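# Tuck chair under desk and park cart in bay

## Task

Shove the office chair fully under the desk so it finishes upright with every wheel on the floor. Park the utility cart inside the yellow taped bay so that all four of its wheels sit within the tape and none rest on it. Keep the desk roughly where it started, with its load still on top and nothing overhanging its edges. The robot must not topple or finish leaning, or the task fails. At the end, release whatever is held and back the robot away.

## Robot and tools

Robot: TidyBot++, a wheeled base 0.54 m long, 0.50 m wide and 0.38 m tall on four powered casters. It carries a single seven-joint arm ending in a two-finger gripper. The shoulder sits 0.12 m ahead of the base centre and 0.68 m above the floor. Segments: upper arm 0.42 m, forearm 0.31 m, hand 0.31 m. At the start the arm is folded with the hand pointing down, reaching up to 0.08 m past the base front and with the elbow as high as 1.15 m. Cameras: base_camera (fixed at the base front, looking ahead and down, 644x364) and wrist_camera (fisheye on the hand, looking where the hand points, 644x476).

Frames, all in metres. Base frame: origin on the floor below the base centre, x ahead, y to the left, z up. Odometry frame: where the base frame was when the scene began. base_odometry reports x, y and heading in radians (left positive, -3.142 to 3.142); it counts wheel rotation only, so slipping reads as motion. base_tilt is in degrees, positive when leaning forward or to the right.

move: one action per call. Arguments:
- base: an object with any of translate_m (forward positive), strafe_m (left positive), each -2 to 2 m, and rotate_rad (counter-clockwise from above positive), -6.3 to 6.3 rad. These are offsets measured from the base's own axes at the moment the command starts, not positions. Translate and strafe together make one straight-line drive.
- joints: absolute targets by name, in radians: joint_1_rad, joint_3_rad, joint_5_rad, joint_7_rad take any angle (shortest way round; send steps under half a turn to go further); joint_2_rad -2.249 to 2.249; joint_4_rad -2.579 to 2.579; joint_6_rad -2.099 to 2.099. gripper_pos 0 (open, about 85 mm gap) to 1 (closed). joint_1_rad positive turns the arm clockwise seen from above, the reverse of rotate_rad.
- target: a single list of seven numbers [x, y, z, qw, qx, qy, qz], an absolute hand pose in the base frame (metres, then unit quaternion), same frame as hand_pose. When target is given, joints may contain only gripper_pos.
- speeds: caps for this action only: translate_m and strafe_m 0.05 to 0.5 m/s, rotate_rad 0.1 to 1.57 rad/s. For a combined translate and strafe, state the speed under just one key.
- cameras: list of base_camera, wrist_camera or all; [] means no images.
- blocking: true (default) returns once everything rests; false returns after about 0.5 s while motion continues. A later move overrides only the parts it names.
A call with no action just reports state and images. Unknown keys make a call invalid; out-of-range values get it refused.

wait: seconds from 0 to 10, optional cameras; reports state. stop: brakes all running motions (optional cameras). zoom_image: camera plus region [x0, y0, x1, y1] in pixels from the top-left, at most 504 by 504. read_manual: section "licences" only, no motion. finished_scene: scene number (integer); ends the scene and cannot be undone.

Result lines: move gives "done" or the worst status. base_status, joint_status and hand_status can read moving, done, off_target (resting away from the target, possibly still pushing), stopped, contact_stop, time_out, not_followed (a built-in check held back the targets; see "joint command not followed" or "pose unreachable" with a cause), torque_fault, or limit_stop_at_motor_heat. hand_pose is the point between the finger pads (z along the fingers, y the closing direction); hand_target is where the hand would be with all joints on target. joint_positions, gripper_pos, motor_effort (percent of maximum, peak of last action in brackets), motor temperatures, on_its_own (things the robot did unasked), the pictures line (order of images), ARM HIT, MOTOR HOT and OVER-TEMPERATURE FAULT also appear. hand_status done means within 10 mm and 2 degrees; typical moves land within about 3 cm. To correct, add (wanted minus measured hand_pose) to your last target; to hold still, resend hand_target, not hand_pose. Base "done" only means the wheels turned enough; a blocked base can still report it.

Cautions:
- A refusal, or any stop you did not order (contact_stop, time_out, torque fault), cancels the remaining move, wait and finished_scene calls in the same reply.
- The arm ignores obstacles and keeps pushing when blocked; a blocked base shoves hard until it times out. Drive slowly when in contact with furniture.
- Tipping risk: arm snagged above about 0.6 m while the base moves, sideways pulls on a raised hand, swinging a stretched arm, or reaching far out from folded over nearby furniture. Retract the arm or back off to recover a lean.
- Torque sensors trip above 104.5 N m (joints 1 to 4) or 51.3 N m (joints 5 to 7), freezing the arm for 10 s. Heat from loads or stretched poses can cause a longer weak-brake stop.
- Loads make the arm sag; do not command a loaded joint to its current reading.
- Avoid drops, slams, hard hits, excessive grip force or gripping something still resting hard on a surface, and releasing moving parts. Things may occasionally be tugged or nudged by outside forces.
- Before finishing, open the gripper and move the robot away; the result must hold without it.

Each tool is called after "Request:" by a JSON object that holds its "op" and its "data".

## Session

Request:
{"op": "move", "data": {}}

Scene clock: 0.00 s.
Motor temperatures (°C): [34 29 29 29 39 41 42]
base_odometry: x=+0.000 y=+0.000 heading=+0.000
base_tilt: forward=+0.1 right=+0.0
base_status: not commanded
joint_positions: joint_1_rad=+0.026 joint_2_rad=-0.316 joint_3_rad=+3.119 joint_4_rad=-2.540 joint_5_rad=+0.036 joint_6_rad=-0.853 joint_7_rad=+1.566 gripper_pos=+0.000
joint_status: not commanded
motor_effort: joint_1_rad=+0 joint_2_rad=-1 joint_3_rad=+0 joint_4_rad=+12 joint_5_rad=+1 joint_6_rad=+0 joint_7_rad=+0
hand_pose: x=+0.2575 y=-0.0084 z=+0.5799 quat_wxyz=(+0.017, +0.999, +0.007, +0.032) (m; base frame)
hand_target: x=+0.2569 y=-0.0083 z=+0.5796 quat_wxyz=(+0.017, +0.999, +0.007, +0.031) (m; base frame)
hand_status: not commanded
pictures: base_camera, wrist_camera
camera_calibration:
wrist_camera: T_world_to_cam=[[0.0254616, -0.999647, -0.00759864, 0.00121869], [-0.99762, -0.0249213, -0.0642854, 0.350578], [0.0640733, 0.00921736, -0.997903, 0.696266], [0, 0, 0, 1]] pos_world=[0.305101, 0.00353739, 0.717352]

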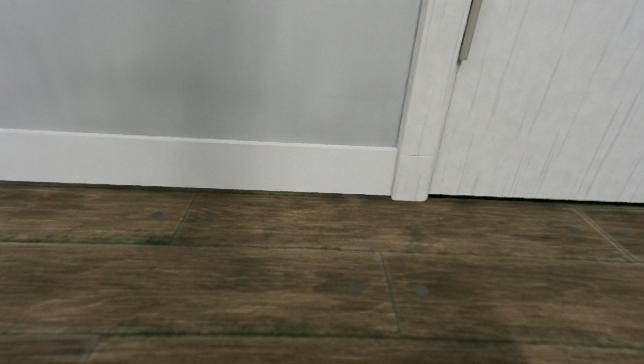

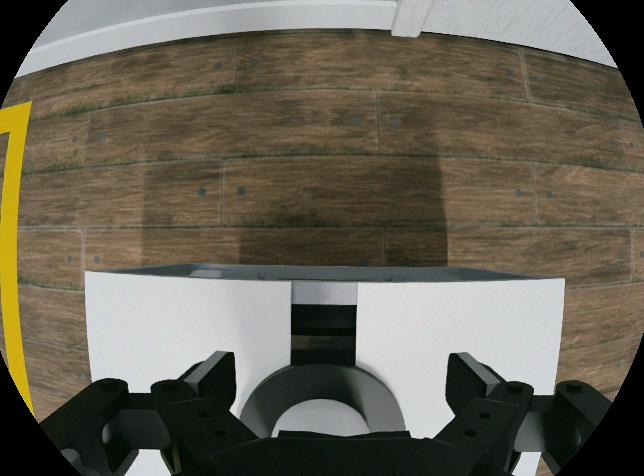

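Request:
{"op": "move", "data": {"joints": {"joint_6_rad":0.25}}}

Request:
{"op": "move", "data": {"base": {"rotate_rad":1.2}}}

Request:
{"op": "move", "data": {"base": {"rotate_rad":1.2}}}

Request:
{"op": "move", "data": {"base": {"rotate_rad":1.2}}}

Request:
{"op": "move", "data": {"base": {"rotate_rad":1.2}}}

Scene clock: 1.93 s.
Motor temperatures (°C): [34 29 29 29 39 41 42]
move: done
base_odometry: x=+0.000 y=+0.000 heading=+0.000
base_tilt: forward=+0.0 right=+0.0
base_status: not commanded
joint_positions: joint_1_rad=+0.026 joint_2_rad=-0.316 joint_3_rad=+3.119 joint_4_rad=-2.537 joint_5_rad=+0.036 joint_6_rad=+0.185 joint_7_rad=+1.566 gripper_pos=+0.000
joint_status: all done
motor_effort: joint_1_rad=+0(1) joint_2_rad=-6(6) joint_3_rad=+0(0) joint_4_rad=+17(17) joint_5_rad=+0(2) joint_6_rad=+7(8) joint_7_rad=+0(0)
hand_pose: x=+0.5164 y=+0.0021 z=+0.7513 quat_wxyz=(+0.009, +0.851, +0.014, +0.525) (m; base frame)
hand_target: x=+0.5235 y=+0.0028 z=+0.7673 quat_wxyz=(+0.009, +0.835, +0.015, +0.550) (m; base frame)
hand_status: not commanded
pictures: base_camera, wrist_camera
camera_calibration:
wrist_camera: T_world_to_cam=[[0.0582309, -0.998084, 0.0209332, -0.0320311], [-0.447716, -0.0448512, -0.89305, 0.958932], [0.892278, 0.042631, -0.44947, 0.0108318], [0, 0, 0, 1]] pos_world=[0.42153, 0.0105778, 0.861913]

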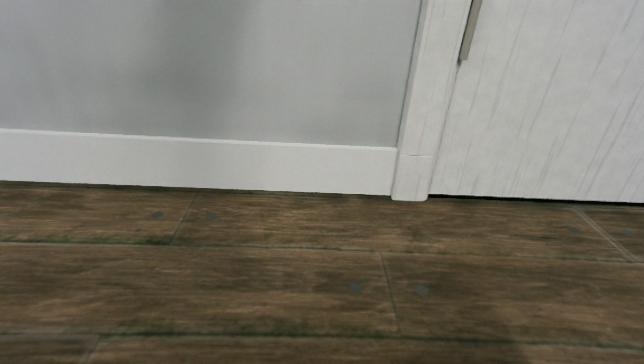

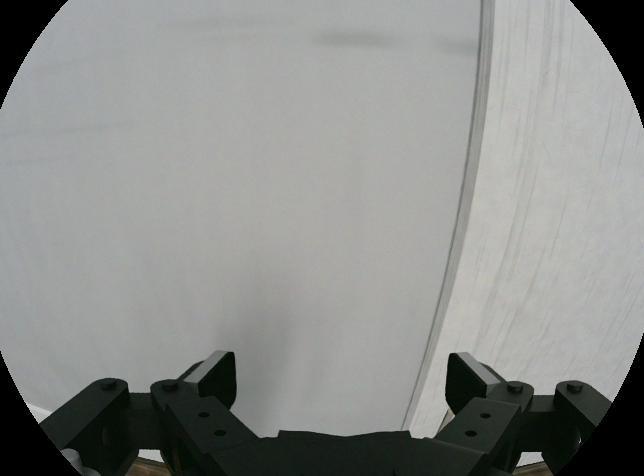

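Scene clock: 4.03 s.
Motor temperatures (°C): [34 29 29 29 39 41 42]
move: done
base_odometry: x=+0.000 y=+0.000 heading=+1.199
base_tilt: forward=+0.1 right=+0.1
base_status: done
joint_positions: joint_1_rad=+0.026 joint_2_rad=-0.316 joint_3_rad=+3.119 joint_4_rad=-2.537 joint_5_rad=+0.036 joint_6_rad=+0.186 joint_7_rad=+1.566 gripper_pos=+0.000
joint_status: not commanded
motor_effort: joint_1_rad=+0(2) joint_2_rad=-5(6) joint_3_rad=+0(1) joint_4_rad=+17(17) joint_5_rad=+0(1) joint_6_rad=+7(8) joint_7_rad=+0(0)
hand_pose: x=+0.5166 y=+0.0022 z=+0.7518 quat_wxyz=(+0.009, +0.851, +0.015, +0.525) (m; base frame)
hand_target: x=+0.5235 y=+0.0028 z=+0.7673 quat_wxyz=(+0.009, +0.835, +0.015, +0.550) (m; base frame)
hand_status: not commanded
pictures: base_camera, wrist_camera
camera_calibration:
wrist_camera: T_world_to_cam=[[0.0584471, -0.998068, 0.021057, -0.0321563], [-0.446402, -0.0449965, -0.8937, 0.959198], [0.892922, 0.0428343, -0.44817, 0.00951916], [0, 0, 0, 1]] pos_world=[0.421568, 0.0106587, 0.862179]

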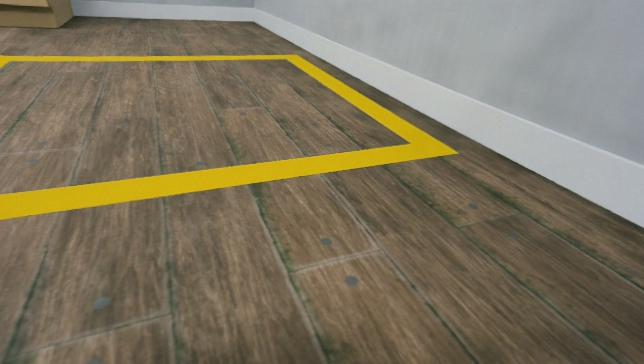

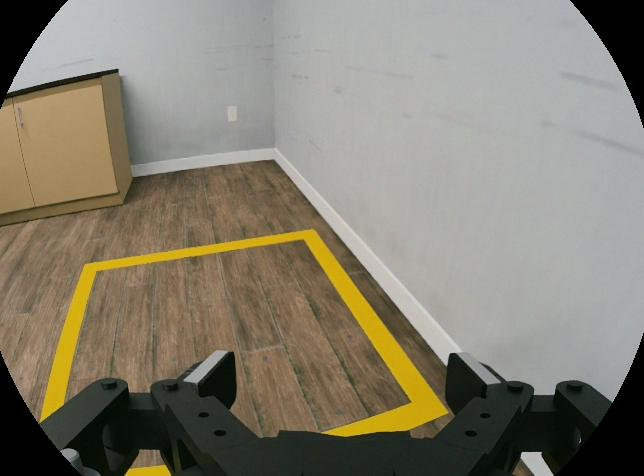

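Scene clock: 6.07 s.
Motor temperatures (°C): [34 29 29 29 39 41 42]
move: done
base_odometry: x=+0.000 y=+0.000 heading=+2.398
base_tilt: forward=+0.1 right=+0.1
base_status: done
joint_positions: joint_1_rad=+0.026 joint_2_rad=-0.316 joint_3_rad=+3.118 joint_4_rad=-2.537 joint_5_rad=+0.036 joint_6_rad=+0.187 joint_7_rad=+1.566 gripper_pos=+0.000
joint_status: not commanded
motor_effort: joint_1_rad=+0(1) joint_2_rad=-6(6) joint_3_rad=+0(1) joint_4_rad=+16(17) joint_5_rad=+1(1) joint_6_rad=+8(8) joint_7_rad=+0(1)
hand_pose: x=+0.5167 y=+0.0022 z=+0.7519 quat_wxyz=(+0.009, +0.851, +0.015, +0.525) (m; base frame)
hand_target: x=+0.5235 y=+0.0028 z=+0.7673 quat_wxyz=(+0.009, +0.835, +0.015, +0.550) (m; base frame)
hand_status: not commanded
pictures: base_camera, wrist_camera
camera_calibration:
wrist_camera: T_world_to_cam=[[0.0586484, -0.998055, 0.0211382, -0.0322398], [-0.446014, -0.045141, -0.893887, 0.959272], [0.893103, 0.0429972, -0.447793, 0.00914028], [0, 0, 0, 1]] pos_world=[0.421576, 0.0107324, 0.862255]

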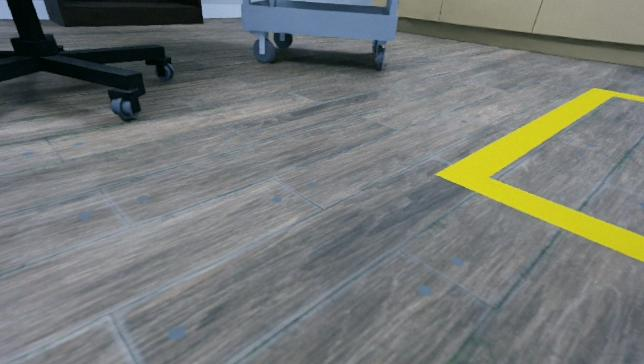

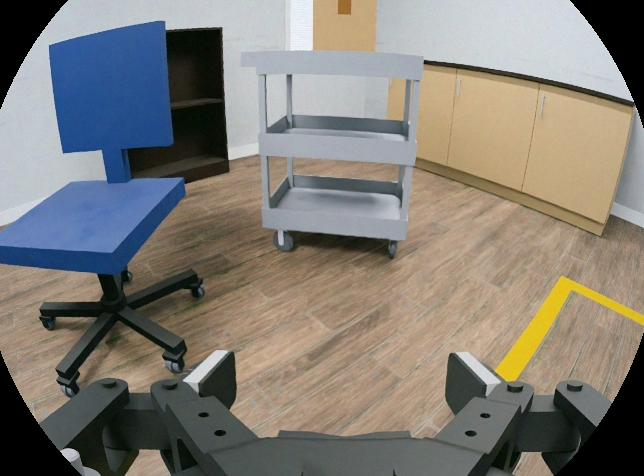

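Scene clock: 8.10 s.
Motor temperatures (°C): [34 29 29 29 39 41 42]
move: done
base_odometry: x=+0.000 y=+0.000 heading=-2.686
base_tilt: forward=+0.1 right=+0.2
base_status: done
joint_positions: joint_1_rad=+0.026 joint_2_rad=-0.316 joint_3_rad=+3.118 joint_4_rad=-2.537 joint_5_rad=+0.036 joint_6_rad=+0.187 joint_7_rad=+1.566 gripper_pos=+0.000
joint_status: not commanded
motor_effort: joint_1_rad=+0(2) joint_2_rad=-6(6) joint_3_rad=+0(1) joint_4_rad=+17(17) joint_5_rad=+1(1) joint_6_rad=+7(8) joint_7_rad=+0(0)
hand_pose: x=+0.5167 y=+0.0023 z=+0.7519 quat_wxyz=(+0.009, +0.851, +0.015, +0.525) (m; base frame)
hand_target: x=+0.5235 y=+0.0028 z=+0.7673 quat_wxyz=(+0.009, +0.835, +0.015, +0.550) (m; base frame)
hand_status: not commanded
pictures: base_camera, wrist_camera
camera_calibration:
wrist_camera: T_world_to_cam=[[0.0588472, -0.998042, 0.0212119, -0.0323159], [-0.445788, -0.0452853, -0.893992, 0.959312], [0.893202, 0.0431529, -0.44758, 0.00892622], [0, 0, 0, 1]] pos_world=[0.421579, 0.0108049, 0.862298]

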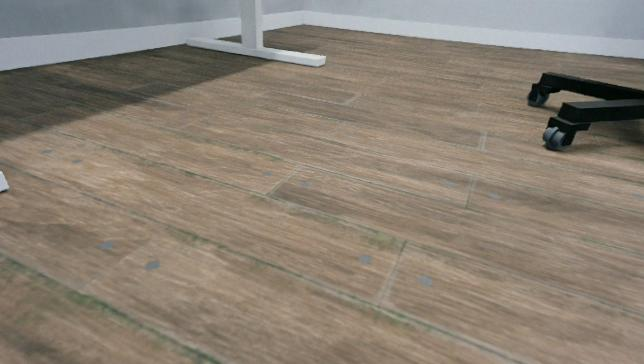

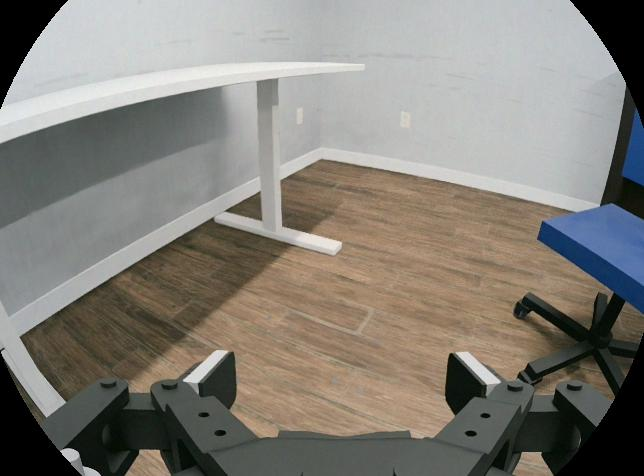

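Scene clock: 10.13 s.
Motor temperatures (°C): [34 29 29 29 39 41 42]
move: done
base_odometry: x=+0.000 y=+0.000 heading=-1.487
base_tilt: forward=+0.0 right=+0.1
base_status: done
joint_positions: joint_1_rad=+0.026 joint_2_rad=-0.316 joint_3_rad=+3.118 joint_4_rad=-2.537 joint_5_rad=+0.036 joint_6_rad=+0.187 joint_7_rad=+1.566 gripper_pos=+0.000
joint_status: not commanded
motor_effort: joint_1_rad=+0(2) joint_2_rad=-6(6) joint_3_rad=+0(1) joint_4_rad=+17(17) joint_5_rad=+1(1) joint_6_rad=+7(8) joint_7_rad=+0(0)
hand_pose: x=+0.5167 y=+0.0024 z=+0.7520 quat_wxyz=(+0.009, +0.851, +0.015, +0.526) (m; base frame)
hand_target: x=+0.5235 y=+0.0028 z=+0.7673 quat_wxyz=(+0.009, +0.835, +0.015, +0.550) (m; base frame)
hand_status: not commanded
pictures: base_camera, wrist_camera
camera_calibration:
wrist_camera: T_world_to_cam=[[0.059045, -0.998028, 0.021283, -0.0323897], [-0.445617, -0.0454295, -0.89407, 0.959341], [0.893274, 0.0433063, -0.447421, 0.0087671], [0, 0, 0, 1]] pos_world=[0.42158, 0.0108769, 0.86233]

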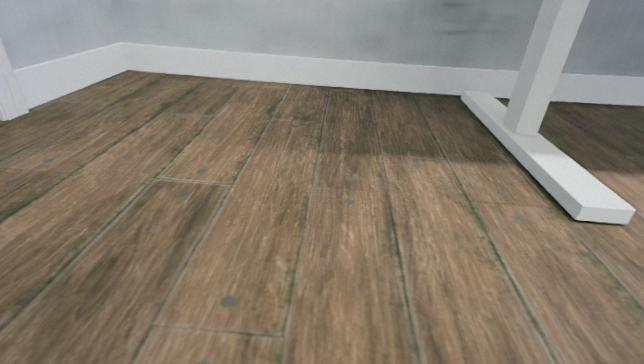

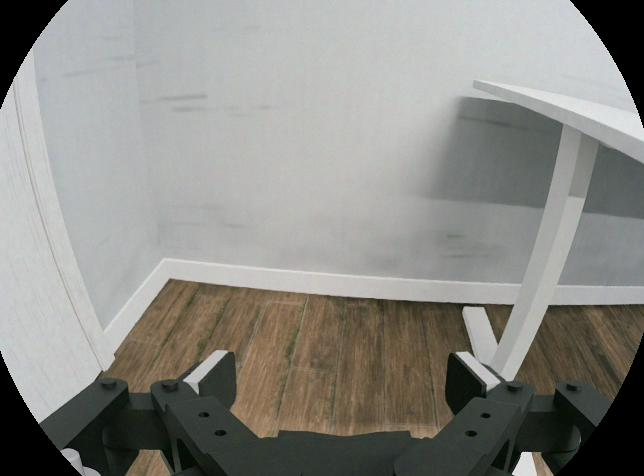

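Request:
{"op": "move", "data": {"base": {"rotate_rad":1.487}, "cameras": []}}

Request:
{"op": "move", "data": {"base": {"translate_m":-0.7,"strafe_m":1.9}, "cameras": []}}

Request:
{"op": "move", "data": {"base": {"strafe_m":0.5,"rotate_rad":3.13}}}

Scene clock: 14.87 s.
Motor temperatures (°C): [34 29 29 29 39 41 42]
move: done
base_odometry: x=+0.000 y=+0.000 heading=-0.001
base_tilt: forward=+0.1 right=+0.1
base_status: done
joint_positions: joint_1_rad=+0.026 joint_2_rad=-0.316 joint_3_rad=+3.118 joint_4_rad=-2.537 joint_5_rad=+0.036 joint_6_rad=+0.187 joint_7_rad=+1.566 gripper_pos=+0.000
joint_status: not commanded
motor_effort: joint_1_rad=+0(1) joint_2_rad=-6(6) joint_3_rad=+0(1) joint_4_rad=+17(17) joint_5_rad=+1(1) joint_6_rad=+7(8) joint_7_rad=+0(1)
hand_pose: x=+0.5168 y=+0.0025 z=+0.7521 quat_wxyz=(+0.009, +0.850, +0.015, +0.526) (m; base frame)
hand_target: x=+0.5235 y=+0.0028 z=+0.7673 quat_wxyz=(+0.009, +0.835, +0.015, +0.550) (m; base frame)
hand_status: not commanded
pictures: none
No camera images: "cameras" was empty.

Scene clock: 20.00 s.
Motor temperatures (°C): [34 29 29 29 39 41 42]
move: done
base_odometry: x=-0.699 y=+1.901 heading=+0.000
base_tilt: forward=+0.1 right=+0.1
base_status: done
joint_positions: joint_1_rad=+0.026 joint_2_rad=-0.316 joint_3_rad=+3.118 joint_4_rad=-2.537 joint_5_rad=+0.036 joint_6_rad=+0.187 joint_7_rad=+1.566 gripper_pos=+0.000
joint_status: not commanded
motor_effort: joint_1_rad=+0(1) joint_2_rad=-6(6) joint_3_rad=+0(1) joint_4_rad=+17(17) joint_5_rad=+0(1) joint_6_rad=+8(8) joint_7_rad=+0(1)
hand_pose: x=+0.5168 y=+0.0025 z=+0.7521 quat_wxyz=(+0.009, +0.850, +0.015, +0.526) (m; base frame)
hand_target: x=+0.5235 y=+0.0028 z=+0.7673 quat_wxyz=(+0.009, +0.835, +0.015, +0.550) (m; base frame)
hand_status: not commanded
pictures: none
No camera images: "cameras" was empty.

Scene clock: 26.83 s.
Motor temperatures (°C): [34 29 29 29 39 41 42]
move: time_out
TORQUE WARNING: joint_1_rad reached its warning level (56.7 N m). A warning alone does not stop the arm.
base_odometry: x=-0.698 y=+2.399 heading=+3.120
base_tilt: forward=+0.0 right=+0.1
base_status: strafe_m time_out (by the wheels' count: +0.499 of +0.500); rotate_rad time_out (by the wheels' count: +3.120 of +3.130)
joint_positions: joint_1_rad=+0.197 joint_2_rad=-0.382 joint_3_rad=+3.249 joint_4_rad=-2.662 joint_5_rad=+0.010 joint_6_rad=+0.164 joint_7_rad=+1.566 gripper_pos=+0.000
joint_status: not commanded
motor_effort: joint_1_rad=-28(49) joint_2_rad=+9(21) joint_3_rad=-26(45) joint_4_rad=+42(51) joint_5_rad=+2(9) joint_6_rad=+22(27) joint_7_rad=-4(5)
hand_pose: x=+0.4534 y=-0.1010 z=+0.7060 quat_wxyz=(+0.056, +0.861, -0.135, +0.487) (m; base frame)
hand_target: x=+0.5235 y=+0.0028 z=+0.7673 quat_wxyz=(+0.009, +0.835, +0.015, +0.550) (m; base frame)
hand_status: not commanded
pictures: base_camera, wrist_camera
camera_calibration:
wrist_camera: T_world_to_cam=[[-0.246383, -0.967908, -0.0495001, 0.0606237], [-0.490879, 0.168667, -0.854745, 0.89969], [0.835663, -0.186296, -0.516683, 0.101109], [0, 0, 0, 1]] pos_world=[0.372083, -0.0742342, 0.824248]

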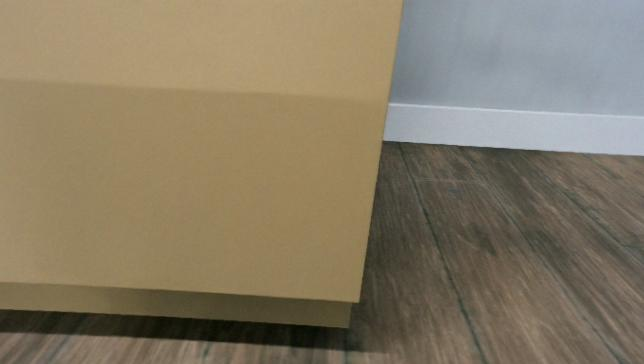

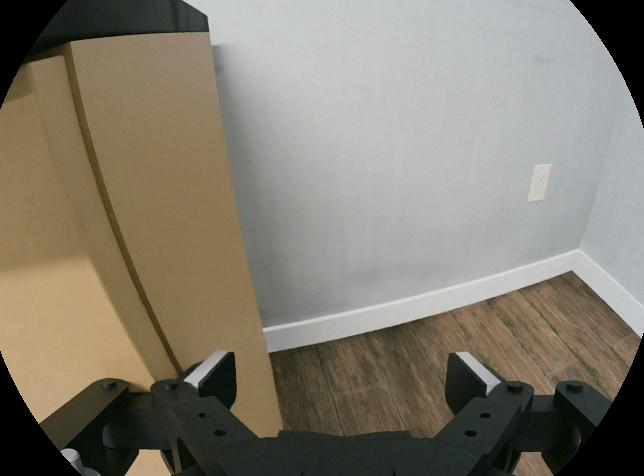

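Request:
{"op": "move", "data": {"base": {"translate_m":-0.5}}}

Request:
{"op": "move", "data": {"base": {"rotate_rad":0.9}}}

Scene clock: 29.27 s.
Motor temperatures (°C): [34 29 29 29 39 41 42]
move: done
base_odometry: x=-0.198 y=+2.388 heading=+3.121
base_tilt: forward=+0.1 right=+0.1
base_status: done
joint_positions: joint_1_rad=+0.032 joint_2_rad=-0.310 joint_3_rad=+3.113 joint_4_rad=-2.531 joint_5_rad=+0.019 joint_6_rad=+0.212 joint_7_rad=+1.566 gripper_pos=+0.000
joint_status: not commanded
motor_effort: joint_1_rad=+0(26) joint_2_rad=-6(12) joint_3_rad=+0(24) joint_4_rad=+17(39) joint_5_rad=+1(4) joint_6_rad=+7(20) joint_7_rad=+0(4)
hand_pose: x=+0.5225 y=+0.0014 z=+0.7599 quat_wxyz=(+0.007, +0.844, +0.007, +0.536) (m; base frame)
hand_target: x=+0.5235 y=+0.0028 z=+0.7673 quat_wxyz=(+0.009, +0.835, +0.015, +0.550) (m; base frame)
hand_status: not commanded
pictures: base_camera, wrist_camera
camera_calibration:
wrist_camera: T_world_to_cam=[[0.0484977, -0.998768, 0.0105197, -0.0201856], [-0.423239, -0.030089, -0.905518, 0.965948], [0.904719, 0.0394632, -0.424177, -0.0164208], [0, 0, 0, 1]] pos_world=[0.424662, 0.00955172, 0.867931]

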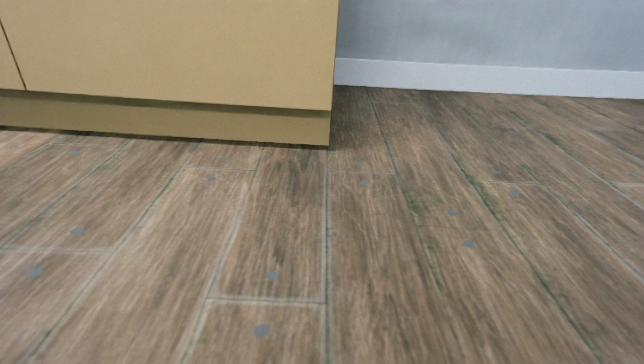

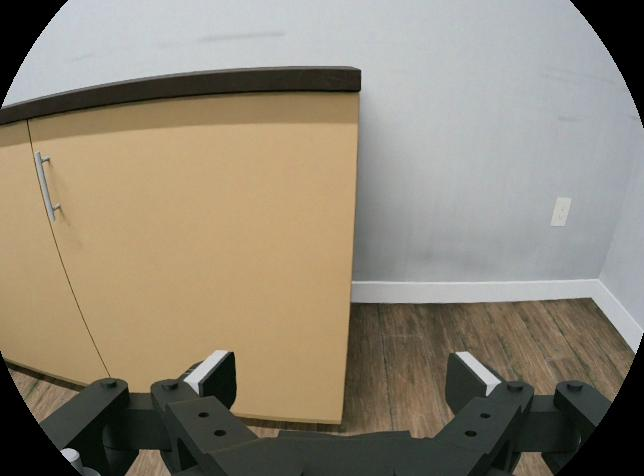

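Scene clock: 31.07 s.
Motor temperatures (°C): [34 29 29 29 39 41 42]
move: done
base_odometry: x=-0.198 y=+2.388 heading=-2.263
base_tilt: forward=+0.1 right=+0.0
base_status: done
joint_positions: joint_1_rad=+0.032 joint_2_rad=-0.310 joint_3_rad=+3.113 joint_4_rad=-2.531 joint_5_rad=+0.019 joint_6_rad=+0.212 joint_7_rad=+1.566 gripper_pos=+0.000
joint_status: not commanded
motor_effort: joint_1_rad=-1(1) joint_2_rad=-6(7) joint_3_rad=+0(1) joint_4_rad=+16(17) joint_5_rad=+1(1) joint_6_rad=+8(8) joint_7_rad=+0(0)
hand_pose: x=+0.5225 y=+0.0013 z=+0.7599 quat_wxyz=(+0.007, +0.844, +0.007, +0.536) (m; base frame)
hand_target: x=+0.5235 y=+0.0028 z=+0.7673 quat_wxyz=(+0.009, +0.835, +0.015, +0.550) (m; base frame)
hand_status: not commanded
pictures: base_camera, wrist_camera
camera_calibration:
wrist_camera: T_world_to_cam=[[0.0481343, -0.998787, 0.0104036, -0.0200635], [-0.423246, -0.0298295, -0.905523, 0.965956], [0.904735, 0.0391834, -0.424169, -0.0164314], [0, 0, 0, 1]] pos_world=[0.424669, 0.00941869, 0.867935]

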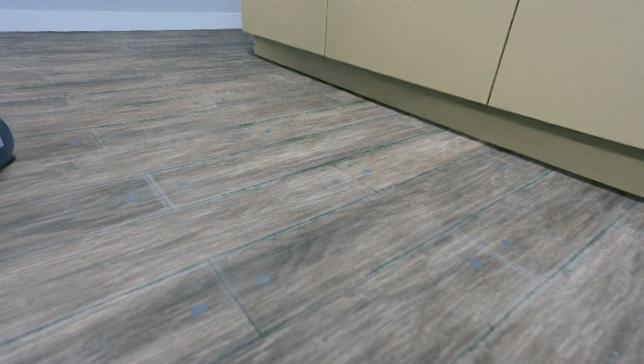

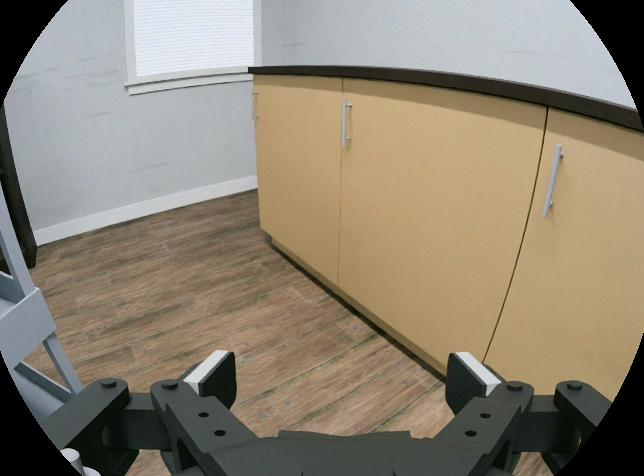

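Request:
{"op": "move", "data": {"base": {"rotate_rad":0.70}}}

Request:
{"op": "move", "data": {"base": {"strafe_m":-0.45}, "cameras": []}}

Request:
{"op": "move", "data": {"base": {"translate_m":1.75}}}

Request:
{"op": "move", "data": {"base": {"rotate_rad":2.2}}}

Scene clock: 34.80 s.
Motor temperatures (°C): [34 29 29 29 39 41 42]
move: done
base_odometry: x=-0.198 y=+2.388 heading=-1.564
base_tilt: forward=+0.1 right=+0.0
base_status: done
joint_positions: joint_1_rad=+0.032 joint_2_rad=-0.310 joint_3_rad=+3.114 joint_4_rad=-2.531 joint_5_rad=+0.019 joint_6_rad=+0.212 joint_7_rad=+1.566 gripper_pos=+0.000
joint_status: not commanded
motor_effort: joint_1_rad=+0(1) joint_2_rad=-6(6) joint_3_rad=+0(1) joint_4_rad=+17(17) joint_5_rad=+1(1) joint_6_rad=+8(8) joint_7_rad=+0(1)
hand_pose: x=+0.5225 y=+0.0010 z=+0.7599 quat_wxyz=(+0.007, +0.844, +0.007, +0.536) (m; base frame)
hand_target: x=+0.5235 y=+0.0028 z=+0.7673 quat_wxyz=(+0.009, +0.835, +0.015, +0.550) (m; base frame)
hand_status: not commanded
pictures: base_camera, wrist_camera
camera_calibration:
wrist_camera: T_world_to_cam=[[0.0474633, -0.998821, 0.0101892, -0.0198381], [-0.42326, -0.0293506, -0.905533, 0.965969], [0.904764, 0.0386669, -0.424154, -0.0164509], [0, 0, 0, 1]] pos_world=[0.424682, 0.0091731, 0.867941]

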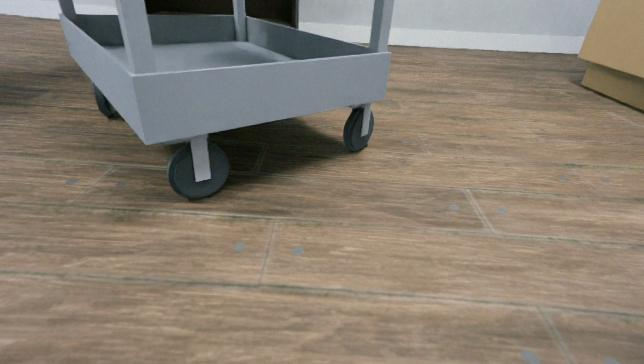

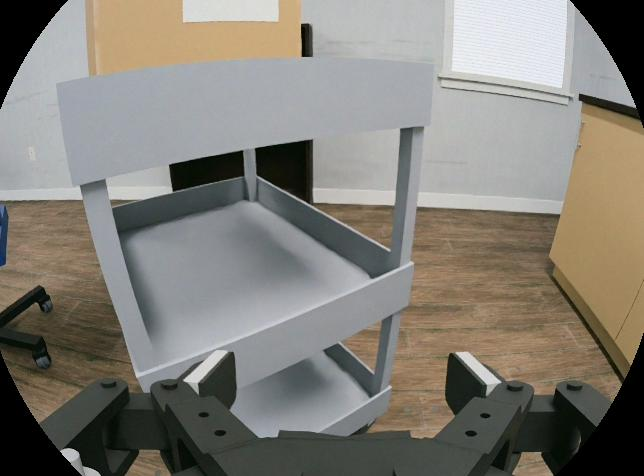

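Scene clock: 37.03 s.
Motor temperatures (°C): [34 29 29 29 39 41 42]
move: done
base_odometry: x=-0.648 y=+2.385 heading=-1.564
base_tilt: forward=+0.0 right=+0.0
base_status: done
joint_positions: joint_1_rad=+0.032 joint_2_rad=-0.310 joint_3_rad=+3.116 joint_4_rad=-2.531 joint_5_rad=+0.019 joint_6_rad=+0.212 joint_7_rad=+1.566 gripper_pos=+0.000
joint_status: not commanded
motor_effort: joint_1_rad=+0(1) joint_2_rad=-6(6) joint_3_rad=+0(2) joint_4_rad=+17(17) joint_5_rad=+0(1) joint_6_rad=+8(8) joint_7_rad=+0(0)
hand_pose: x=+0.5225 y=+0.0002 z=+0.7599 quat_wxyz=(+0.007, +0.844, +0.006, +0.536) (m; base frame)
hand_target: x=+0.5235 y=+0.0028 z=+0.7673 quat_wxyz=(+0.009, +0.835, +0.015, +0.550) (m; base frame)
hand_status: not commanded
pictures: none
No camera images: "cameras" was empty.

Scene clock: 41.80 s.
Motor temperatures (°C): [34 29 29 30 39 41 42]
move: done
base_odometry: x=-0.635 y=+0.635 heading=-1.564
base_tilt: forward=+0.1 right=+0.1
base_status: done
joint_positions: joint_1_rad=+0.032 joint_2_rad=-0.311 joint_3_rad=+3.116 joint_4_rad=-2.531 joint_5_rad=+0.019 joint_6_rad=+0.212 joint_7_rad=+1.566 gripper_pos=+0.000
joint_status: not commanded
motor_effort: joint_1_rad=+0(1) joint_2_rad=-5(8) joint_3_rad=+0(1) joint_4_rad=+17(18) joint_5_rad=+1(1) joint_6_rad=+8(8) joint_7_rad=+0(1)
hand_pose: x=+0.5224 y=+0.0002 z=+0.7604 quat_wxyz=(+0.007, +0.844, +0.006, +0.537) (m; base frame)
hand_target: x=+0.5235 y=+0.0028 z=+0.7673 quat_wxyz=(+0.009, +0.835, +0.015, +0.550) (m; base frame)
hand_status: not commanded
pictures: base_camera, wrist_camera
camera_calibration:
wrist_camera: T_world_to_cam=[[0.0455798, -0.998914, 0.00967275, -0.0192637], [-0.422339, -0.0280441, -0.906004, 0.966197], [0.905291, 0.0372103, -0.423158, -0.0172096], [0, 0, 0, 1]] pos_world=[0.42452, 0.00849375, 0.868282]

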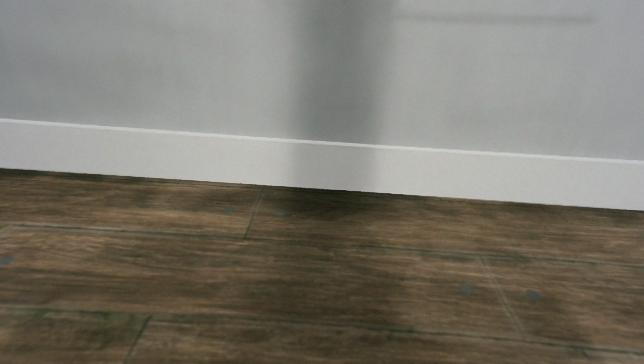

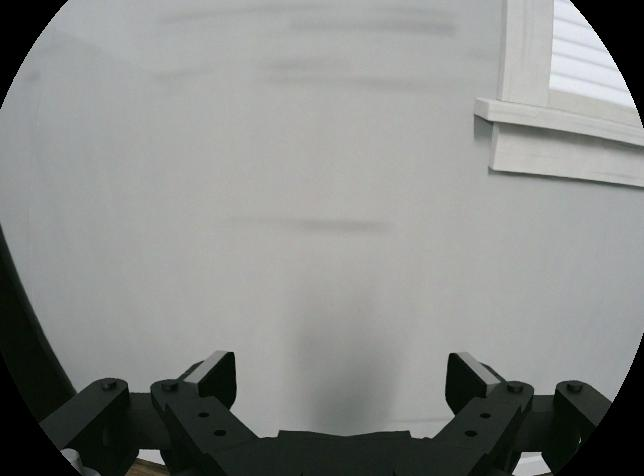

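Scene clock: 44.50 s.
Motor temperatures (°C): [34 29 29 30 39 41 42]
move: done
base_odometry: x=-0.635 y=+0.635 heading=+0.636
base_tilt: forward=+0.1 right=+0.0
base_status: done
joint_positions: joint_1_rad=+0.032 joint_2_rad=-0.311 joint_3_rad=+3.116 joint_4_rad=-2.531 joint_5_rad=+0.019 joint_6_rad=+0.212 joint_7_rad=+1.566 gripper_pos=+0.000
joint_status: not commanded
motor_effort: joint_1_rad=+0(1) joint_2_rad=-6(7) joint_3_rad=+0(1) joint_4_rad=+17(17) joint_5_rad=+1(1) joint_6_rad=+7(8) joint_7_rad=+0(0)
hand_pose: x=+0.5224 y=+0.0002 z=+0.7604 quat_wxyz=(+0.007, +0.844, +0.006, +0.537) (m; base frame)
hand_target: x=+0.5235 y=+0.0028 z=+0.7673 quat_wxyz=(+0.009, +0.835, +0.015, +0.550) (m; base frame)
hand_status: not commanded
pictures: base_camera, wrist_camera
camera_calibration:
wrist_camera: T_world_to_cam=[[0.0455239, -0.998917, 0.00965482, -0.0192449], [-0.42234, -0.0280042, -0.906005, 0.966198], [0.905294, 0.0371673, -0.423157, -0.0172112], [0, 0, 0, 1]] pos_world=[0.424521, 0.00847328, 0.868283]

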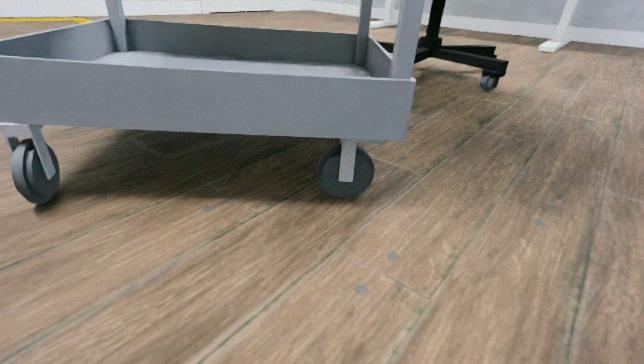

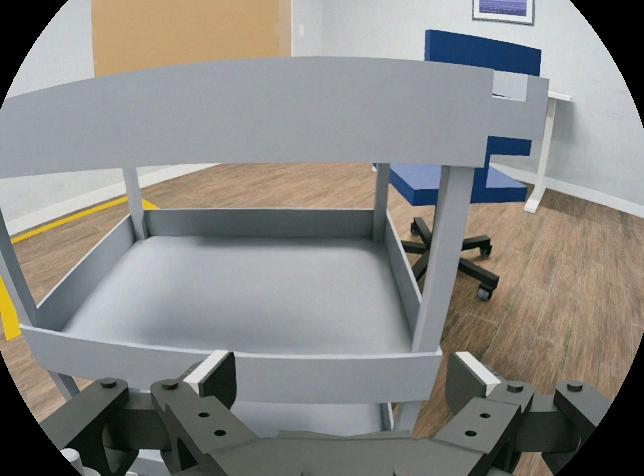

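Request:
{"op": "move", "data": {"joints": {"joint_1_rad":3.14,"joint_6_rad":-0.85}, "base": {"strafe_m":0.21}, "cameras": []}}

Request:
{"op": "move", "data": {"base": {"translate_m":0.44}, "speeds": {"translate_m":0.2}, "cameras": ["base_camera"]}}

Request:
{"op": "move", "data": {"base": {"translate_m":0.17,"strafe_m":-0.10,"rotate_rad":0.2}, "speeds": {"translate_m":0.2,"rotate_rad":0.2}, "cameras": []}}

Request:
{"op": "move", "data": {"base": {"translate_m":0.17,"strafe_m":-0.10,"rotate_rad":0.2}, "speeds": {"translate_m":0.2,"rotate_rad":0.2}, "cameras": ["base_camera"]}}

Scene clock: 49.73 s.
Motor temperatures (°C): [34 29 29 30 39 41 42]
move: done
base_odometry: x=-0.760 y=+0.804 heading=+0.636
base_tilt: forward=+0.1 right=+0.0
base_status: done
joint_positions: joint_1_rad=+3.110 joint_2_rad=-0.311 joint_3_rad=+3.115 joint_4_rad=-2.531 joint_5_rad=+0.019 joint_6_rad=-0.780 joint_7_rad=+1.566 gripper_pos=+0.000
joint_status: all done
motor_effort: joint_1_rad=+0(2) joint_2_rad=-2(6) joint_3_rad=+0(2) joint_4_rad=+13(17) joint_5_rad=+0(1) joint_6_rad=+1(8) joint_7_rad=+0(0)
hand_pose: x=-0.0464 y=-0.0058 z=+0.5842 quat_wxyz=(+0.071, +0.032, -0.997, -0.009) (m; base frame)
hand_target: x=-0.0200 y=+0.0044 z=+0.5797 quat_wxyz=(+0.033, +0.021, -0.999, -0.017) (m; base frame)
hand_status: not commanded
pictures: none
No camera images: "cameras" was empty.

Scene clock: 52.60 s.
Motor temperatures (°C): [34 29 29 30 39 41 42]
move: done
base_odometry: x=-0.407 y=+1.066 heading=+0.637
base_tilt: forward=+0.0 right=+0.1
base_status: done
joint_positions: joint_1_rad=+3.111 joint_2_rad=-0.312 joint_3_rad=+3.115 joint_4_rad=-2.531 joint_5_rad=+0.019 joint_6_rad=-0.789 joint_7_rad=+1.566 gripper_pos=+0.000
joint_status: not commanded
motor_effort: joint_1_rad=+0(1) joint_2_rad=-2(4) joint_3_rad=+0(0) joint_4_rad=+12(14) joint_5_rad=+1(1) joint_6_rad=+1(2) joint_7_rad=+0(0)
hand_pose: x=-0.0436 y=-0.0055 z=+0.5839 quat_wxyz=(+0.067, +0.032, -0.997, -0.009) (m; base frame)
hand_target: x=-0.0200 y=+0.0044 z=+0.5797 quat_wxyz=(+0.033, +0.021, -0.999, -0.017) (m; base frame)
hand_status: not commanded
pictures: base_camera

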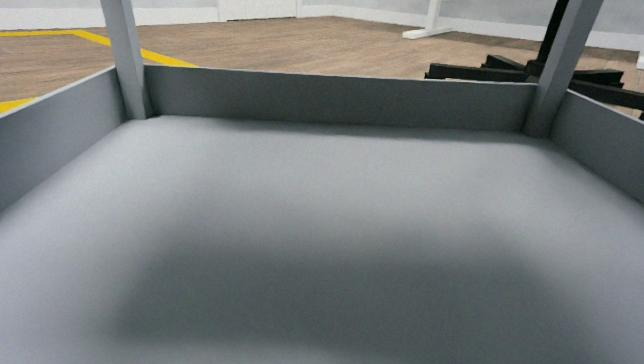

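Scene clock: 54.27 s.
Motor temperatures (°C): [34 29 29 30 39 41 42]
move: done
base_odometry: x=-0.210 y=+1.087 heading=+0.837
base_tilt: forward=+0.1 right=+0.0
base_status: done
joint_positions: joint_1_rad=+3.112 joint_2_rad=-0.313 joint_3_rad=+3.116 joint_4_rad=-2.531 joint_5_rad=+0.019 joint_6_rad=-0.791 joint_7_rad=+1.566 gripper_pos=+0.000
joint_status: not commanded
motor_effort: joint_1_rad=+0(1) joint_2_rad=-2(4) joint_3_rad=+0(1) joint_4_rad=+12(14) joint_5_rad=+1(1) joint_6_rad=+1(2) joint_7_rad=+0(1)
hand_pose: x=-0.0429 y=-0.0051 z=+0.5838 quat_wxyz=(+0.066, +0.031, -0.997, -0.009) (m; base frame)
hand_target: x=-0.0200 y=+0.0044 z=+0.5797 quat_wxyz=(+0.033, +0.021, -0.999, -0.017) (m; base frame)
hand_status: not commanded
pictures: none
No camera images: "cameras" was empty.

Scene clock: 55.97 s.
Motor temperatures (°C): [34 29 29 30 39 41 42]
move: done
base_odometry: x=-0.022 y=+1.146 heading=+1.038
base_tilt: forward=+0.1 right=+0.1
base_status: done
joint_positions: joint_1_rad=+3.113 joint_2_rad=-0.313 joint_3_rad=+3.116 joint_4_rad=-2.532 joint_5_rad=+0.019 joint_6_rad=-0.792 joint_7_rad=+1.566 gripper_pos=+0.000
joint_status: not commanded
motor_effort: joint_1_rad=+0(1) joint_2_rad=-2(4) joint_3_rad=+0(1) joint_4_rad=+12(14) joint_5_rad=+1(2) joint_6_rad=+1(2) joint_7_rad=+0(0)
hand_pose: x=-0.0424 y=-0.0050 z=+0.5838 quat_wxyz=(+0.066, +0.031, -0.997, -0.009) (m; base frame)
hand_target: x=-0.0200 y=+0.0044 z=+0.5797 quat_wxyz=(+0.033, +0.021, -0.999, -0.017) (m; base frame)
hand_status: not commanded
pictures: base_camera

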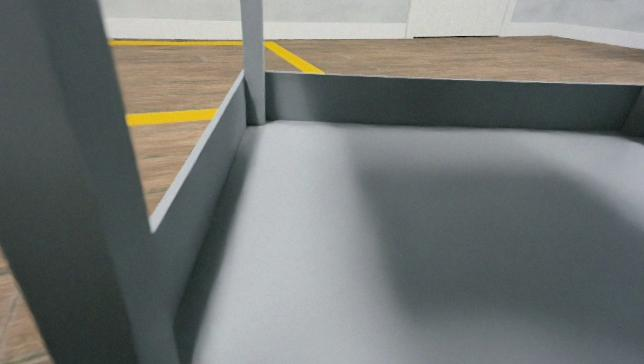

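Request:
{"op": "move", "data": {"base": {"translate_m":-0.04,"strafe_m":-0.2}, "cameras": []}}

Request:
{"op": "move", "data": {"base": {"translate_m":0.22,"strafe_m":-0.15,"rotate_rad":0.25}, "speeds": {"translate_m":0.2,"rotate_rad":0.22}, "cameras": ["base_camera"]}}

Request:
{"op": "move", "data": {"base": {"translate_m":0.22,"strafe_m":-0.15,"rotate_rad":0.25}, "speeds": {"translate_m":0.2,"rotate_rad":0.22}, "cameras": ["base_camera"]}}

Scene clock: 57.90 s.
Motor temperatures (°C): [34 29 29 30 39 41 42]
move: done
base_odometry: x=+0.130 y=+1.010 heading=+1.038
base_tilt: forward=+0.0 right=+0.0
base_status: done
joint_positions: joint_1_rad=+3.113 joint_2_rad=-0.313 joint_3_rad=+3.116 joint_4_rad=-2.532 joint_5_rad=+0.019 joint_6_rad=-0.792 joint_7_rad=+1.566 gripper_pos=+0.000
joint_status: not commanded
motor_effort: joint_1_rad=+0(1) joint_2_rad=-2(2) joint_3_rad=+0(1) joint_4_rad=+13(13) joint_5_rad=+1(2) joint_6_rad=+1(1) joint_7_rad=+0(1)
hand_pose: x=-0.0424 y=-0.0050 z=+0.5838 quat_wxyz=(+0.066, +0.031, -0.997, -0.009) (m; base frame)
hand_target: x=-0.0200 y=+0.0044 z=+0.5797 quat_wxyz=(+0.033, +0.021, -0.999, -0.017) (m; base frame)
hand_status: not commanded
pictures: none
No camera images: "cameras" was empty.

Scene clock: 59.93 s.
Motor temperatures (°C): [34 29 29 30 39 41 42]
move: done
base_odometry: x=+0.371 y=+1.123 heading=+1.288
base_tilt: forward=+0.1 right=+0.2
base_status: done
joint_positions: joint_1_rad=+3.113 joint_2_rad=-0.314 joint_3_rad=+3.116 joint_4_rad=-2.532 joint_5_rad=+0.019 joint_6_rad=-0.793 joint_7_rad=+1.566 gripper_pos=+0.000
joint_status: not commanded
motor_effort: joint_1_rad=+0(1) joint_2_rad=-2(3) joint_3_rad=+0(1) joint_4_rad=+12(14) joint_5_rad=+0(1) joint_6_rad=+1(2) joint_7_rad=+0(0)
hand_pose: x=-0.0420 y=-0.0049 z=+0.5837 quat_wxyz=(+0.065, +0.030, -0.997, -0.009) (m; base frame)
hand_target: x=-0.0200 y=+0.0044 z=+0.5797 quat_wxyz=(+0.033, +0.021, -0.999, -0.017) (m; base frame)
hand_status: not commanded
pictures: base_camera

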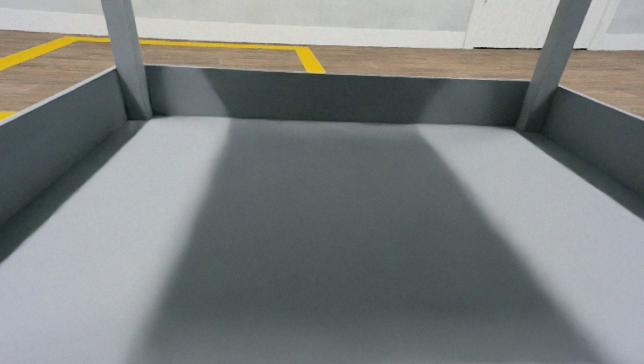

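Scene clock: 61.93 s.
Motor temperatures (°C): [34 29 29 30 39 41 42]
move: done
base_odometry: x=+0.577 y=+1.293 heading=+1.539
base_tilt: forward=+0.1 right=+0.0
base_status: done
joint_positions: joint_1_rad=+3.114 joint_2_rad=-0.315 joint_3_rad=+3.116 joint_4_rad=-2.532 joint_5_rad=+0.019 joint_6_rad=-0.794 joint_7_rad=+1.566 gripper_pos=+0.000
joint_status: not commanded
motor_effort: joint_1_rad=+0(1) joint_2_rad=-2(5) joint_3_rad=+0(1) joint_4_rad=+13(15) joint_5_rad=+0(1) joint_6_rad=+1(2) joint_7_rad=+0(0)
hand_pose: x=-0.0416 y=-0.0048 z=+0.5837 quat_wxyz=(+0.065, +0.030, -0.997, -0.009) (m; base frame)
hand_target: x=-0.0200 y=+0.0044 z=+0.5797 quat_wxyz=(+0.033, +0.021, -0.999, -0.017) (m; base frame)
hand_status: not commanded
pictures: base_camera

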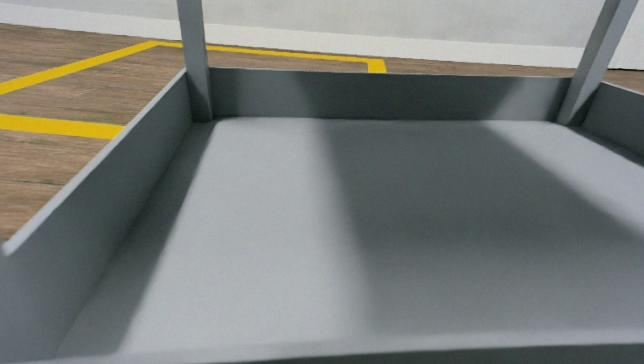

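Request:
{"op": "move", "data": {"base": {"translate_m":0.20,"strafe_m":-0.21,"rotate_rad":0.28}, "speeds": {"translate_m":0.2,"rotate_rad":0.22}, "cameras": []}}

Request:
{"op": "move", "data": {"base": {"translate_m":0.22,"strafe_m":-0.16,"rotate_rad":0.24}, "speeds": {"translate_m":0.2,"rotate_rad":0.22}, "cameras": ["base_camera"]}}

Scene clock: 64.40 s.
Motor temperatures (°C): [34 29 29 30 39 41 42]
move: done
base_odometry: x=+0.793 y=+1.486 heading=+1.819
base_tilt: forward=+0.0 right=+0.1
base_status: done
joint_positions: joint_1_rad=+3.114 joint_2_rad=-0.315 joint_3_rad=+3.116 joint_4_rad=-2.533 joint_5_rad=+0.019 joint_6_rad=-0.795 joint_7_rad=+1.566 gripper_pos=+0.000
joint_status: not commanded
motor_effort: joint_1_rad=+0(1) joint_2_rad=-2(5) joint_3_rad=+0(2) joint_4_rad=+13(13) joint_5_rad=+1(2) joint_6_rad=+1(1) joint_7_rad=+0(0)
hand_pose: x=-0.0413 y=-0.0047 z=+0.5837 quat_wxyz=(+0.065, +0.030, -0.997, -0.009) (m; base frame)
hand_target: x=-0.0200 y=+0.0044 z=+0.5797 quat_wxyz=(+0.033, +0.021, -0.999, -0.017) (m; base frame)
hand_status: not commanded
pictures: none
No camera images: "cameras" was empty.

Scene clock: 66.47 s.
Motor temperatures (°C): [34 29 29 30 39 41 42]
move: done
base_odometry: x=+0.894 y=+1.739 heading=+2.060
base_tilt: forward=+0.1 right=+0.0
base_status: done
joint_positions: joint_1_rad=+3.115 joint_2_rad=-0.315 joint_3_rad=+3.116 joint_4_rad=-2.533 joint_5_rad=+0.019 joint_6_rad=-0.796 joint_7_rad=+1.566 gripper_pos=+0.000
joint_status: not commanded
motor_effort: joint_1_rad=+0(1) joint_2_rad=-2(6) joint_3_rad=+0(1) joint_4_rad=+12(14) joint_5_rad=+0(2) joint_6_rad=+1(2) joint_7_rad=+0(1)
hand_pose: x=-0.0411 y=-0.0046 z=+0.5836 quat_wxyz=(+0.064, +0.030, -0.997, -0.009) (m; base frame)
hand_target: x=-0.0200 y=+0.0044 z=+0.5797 quat_wxyz=(+0.033, +0.021, -0.999, -0.017) (m; base frame)
hand_status: not commanded
pictures: base_camera

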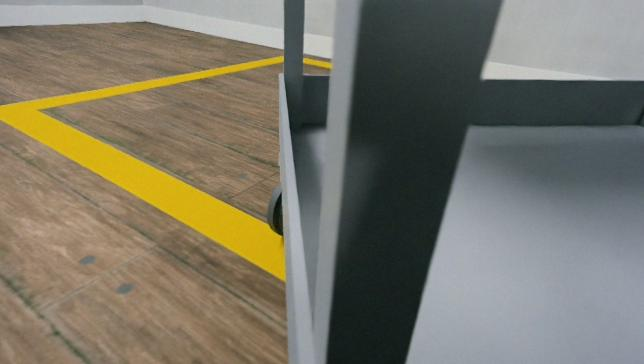

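Request:
{"op": "move", "data": {"base": {"translate_m":-0.04,"strafe_m":-0.25}, "cameras": []}}

Request:
{"op": "move", "data": {"base": {"translate_m":0.2,"strafe_m":-0.2,"rotate_rad":0.28}, "speeds": {"translate_m":0.2,"rotate_rad":0.22}, "cameras": ["base_camera"]}}

Scene clock: 68.50 s.
Motor temperatures (°C): [34 29 29 30 39 41 42]
move: done
base_odometry: x=+1.134 y=+1.821 heading=+2.060
base_tilt: forward=+0.1 right=+0.0
base_status: done
joint_positions: joint_1_rad=+3.115 joint_2_rad=-0.315 joint_3_rad=+3.116 joint_4_rad=-2.533 joint_5_rad=+0.019 joint_6_rad=-0.796 joint_7_rad=+1.566 gripper_pos=+0.000
joint_status: not commanded
motor_effort: joint_1_rad=+0(1) joint_2_rad=-2(2) joint_3_rad=+0(1) joint_4_rad=+12(13) joint_5_rad=+0(2) joint_6_rad=+1(1) joint_7_rad=+0(0)
hand_pose: x=-0.0411 y=-0.0046 z=+0.5836 quat_wxyz=(+0.064, +0.030, -0.997, -0.009) (m; base frame)
hand_target: x=-0.0200 y=+0.0044 z=+0.5797 quat_wxyz=(+0.033, +0.021, -0.999, -0.017) (m; base frame)
hand_status: not commanded
pictures: none
No camera images: "cameras" was empty.

Scene clock: 70.63 s.
Motor temperatures (°C): [34 29 29 30 39 41 42]
move: done
base_odometry: x=+1.216 y=+2.092 heading=+2.341
base_tilt: forward=+0.0 right=+0.1
base_status: done
joint_positions: joint_1_rad=+3.115 joint_2_rad=-0.315 joint_3_rad=+3.116 joint_4_rad=-2.533 joint_5_rad=+0.019 joint_6_rad=-0.796 joint_7_rad=+1.566 gripper_pos=+0.000
joint_status: not commanded
motor_effort: joint_1_rad=+0(1) joint_2_rad=-2(4) joint_3_rad=+0(1) joint_4_rad=+12(14) joint_5_rad=+0(1) joint_6_rad=+1(2) joint_7_rad=+0(0)
hand_pose: x=-0.0409 y=-0.0045 z=+0.5835 quat_wxyz=(+0.064, +0.029, -0.997, -0.009) (m; base frame)
hand_target: x=-0.0200 y=+0.0044 z=+0.5797 quat_wxyz=(+0.033, +0.021, -0.999, -0.017) (m; base frame)
hand_status: not commanded
pictures: base_camera

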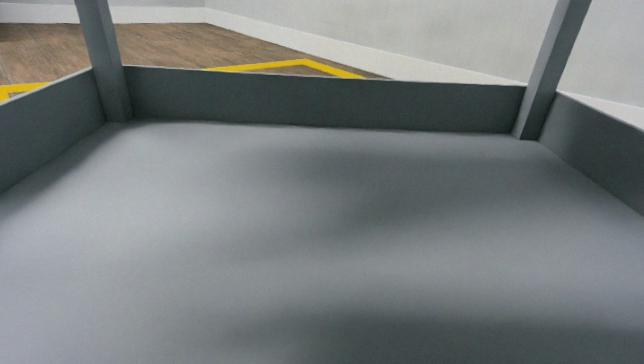

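Request:
{"op": "move", "data": {"base": {"translate_m":0.45,"strafe_m":0.0,"rotate_rad":0.14}, "speeds": {"translate_m":0.2,"rotate_rad":0.1}, "cameras": ["base_camera"]}}

Scene clock: 73.73 s.
Motor temperatures (°C): [34 29 29 30 39 41 42]
move: done
base_odometry: x=+0.903 y=+2.415 heading=+2.481
base_tilt: forward=+0.1 right=+0.0
base_status: done
joint_positions: joint_1_rad=+3.115 joint_2_rad=-0.315 joint_3_rad=+3.116 joint_4_rad=-2.533 joint_5_rad=+0.019 joint_6_rad=-0.796 joint_7_rad=+1.566 gripper_pos=+0.000
joint_status: not commanded
motor_effort: joint_1_rad=+0(1) joint_2_rad=-2(4) joint_3_rad=+0(1) joint_4_rad=+12(14) joint_5_rad=+1(1) joint_6_rad=+1(2) joint_7_rad=+0(0)
hand_pose: x=-0.0407 y=-0.0045 z=+0.5835 quat_wxyz=(+0.064, +0.029, -0.997, -0.009) (m; base frame)
hand_target: x=-0.0200 y=+0.0044 z=+0.5797 quat_wxyz=(+0.033, +0.021, -0.999, -0.017) (m; base frame)
hand_status: not commanded
pictures: base_camera

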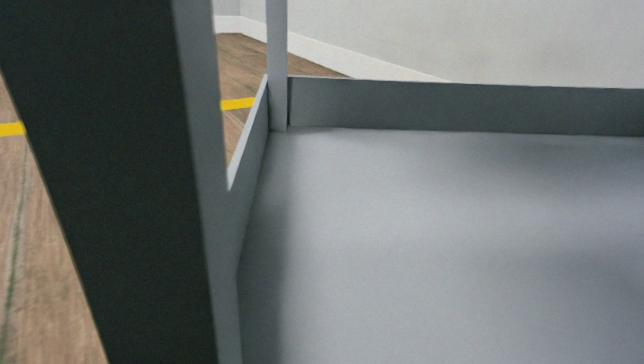

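Request:
{"op": "move", "data": {"base": {"translate_m":-0.5,"strafe_m":-0.15}, "cameras": ["base_camera"]}}

Scene clock: 76.20 s.
Motor temperatures (°C): [34 29 29 30 39 41 42]
move: done
base_odometry: x=+1.390 y=+2.227 heading=+2.482
base_tilt: forward=+0.0 right=+0.0
base_status: done
joint_positions: joint_1_rad=+3.115 joint_2_rad=-0.314 joint_3_rad=+3.116 joint_4_rad=-2.533 joint_5_rad=+0.019 joint_6_rad=-0.796 joint_7_rad=+1.566 gripper_pos=+0.000
joint_status: not commanded
motor_effort: joint_1_rad=+0(1) joint_2_rad=-2(4) joint_3_rad=+0(0) joint_4_rad=+12(14) joint_5_rad=+1(1) joint_6_rad=+1(2) joint_7_rad=+0(0)
hand_pose: x=-0.0406 y=-0.0045 z=+0.5833 quat_wxyz=(+0.063, +0.029, -0.998, -0.009) (m; base frame)
hand_target: x=-0.0200 y=+0.0044 z=+0.5797 quat_wxyz=(+0.033, +0.021, -0.999, -0.017) (m; base frame)
hand_status: not commanded
pictures: base_camera

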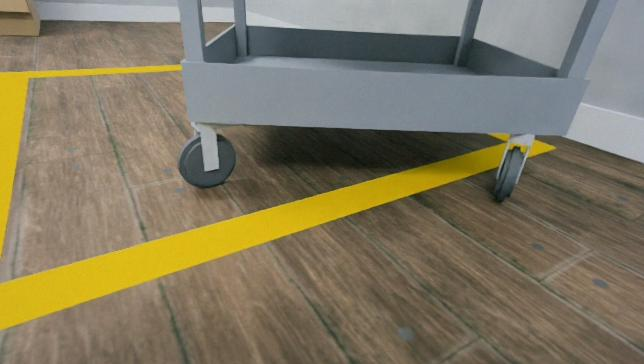

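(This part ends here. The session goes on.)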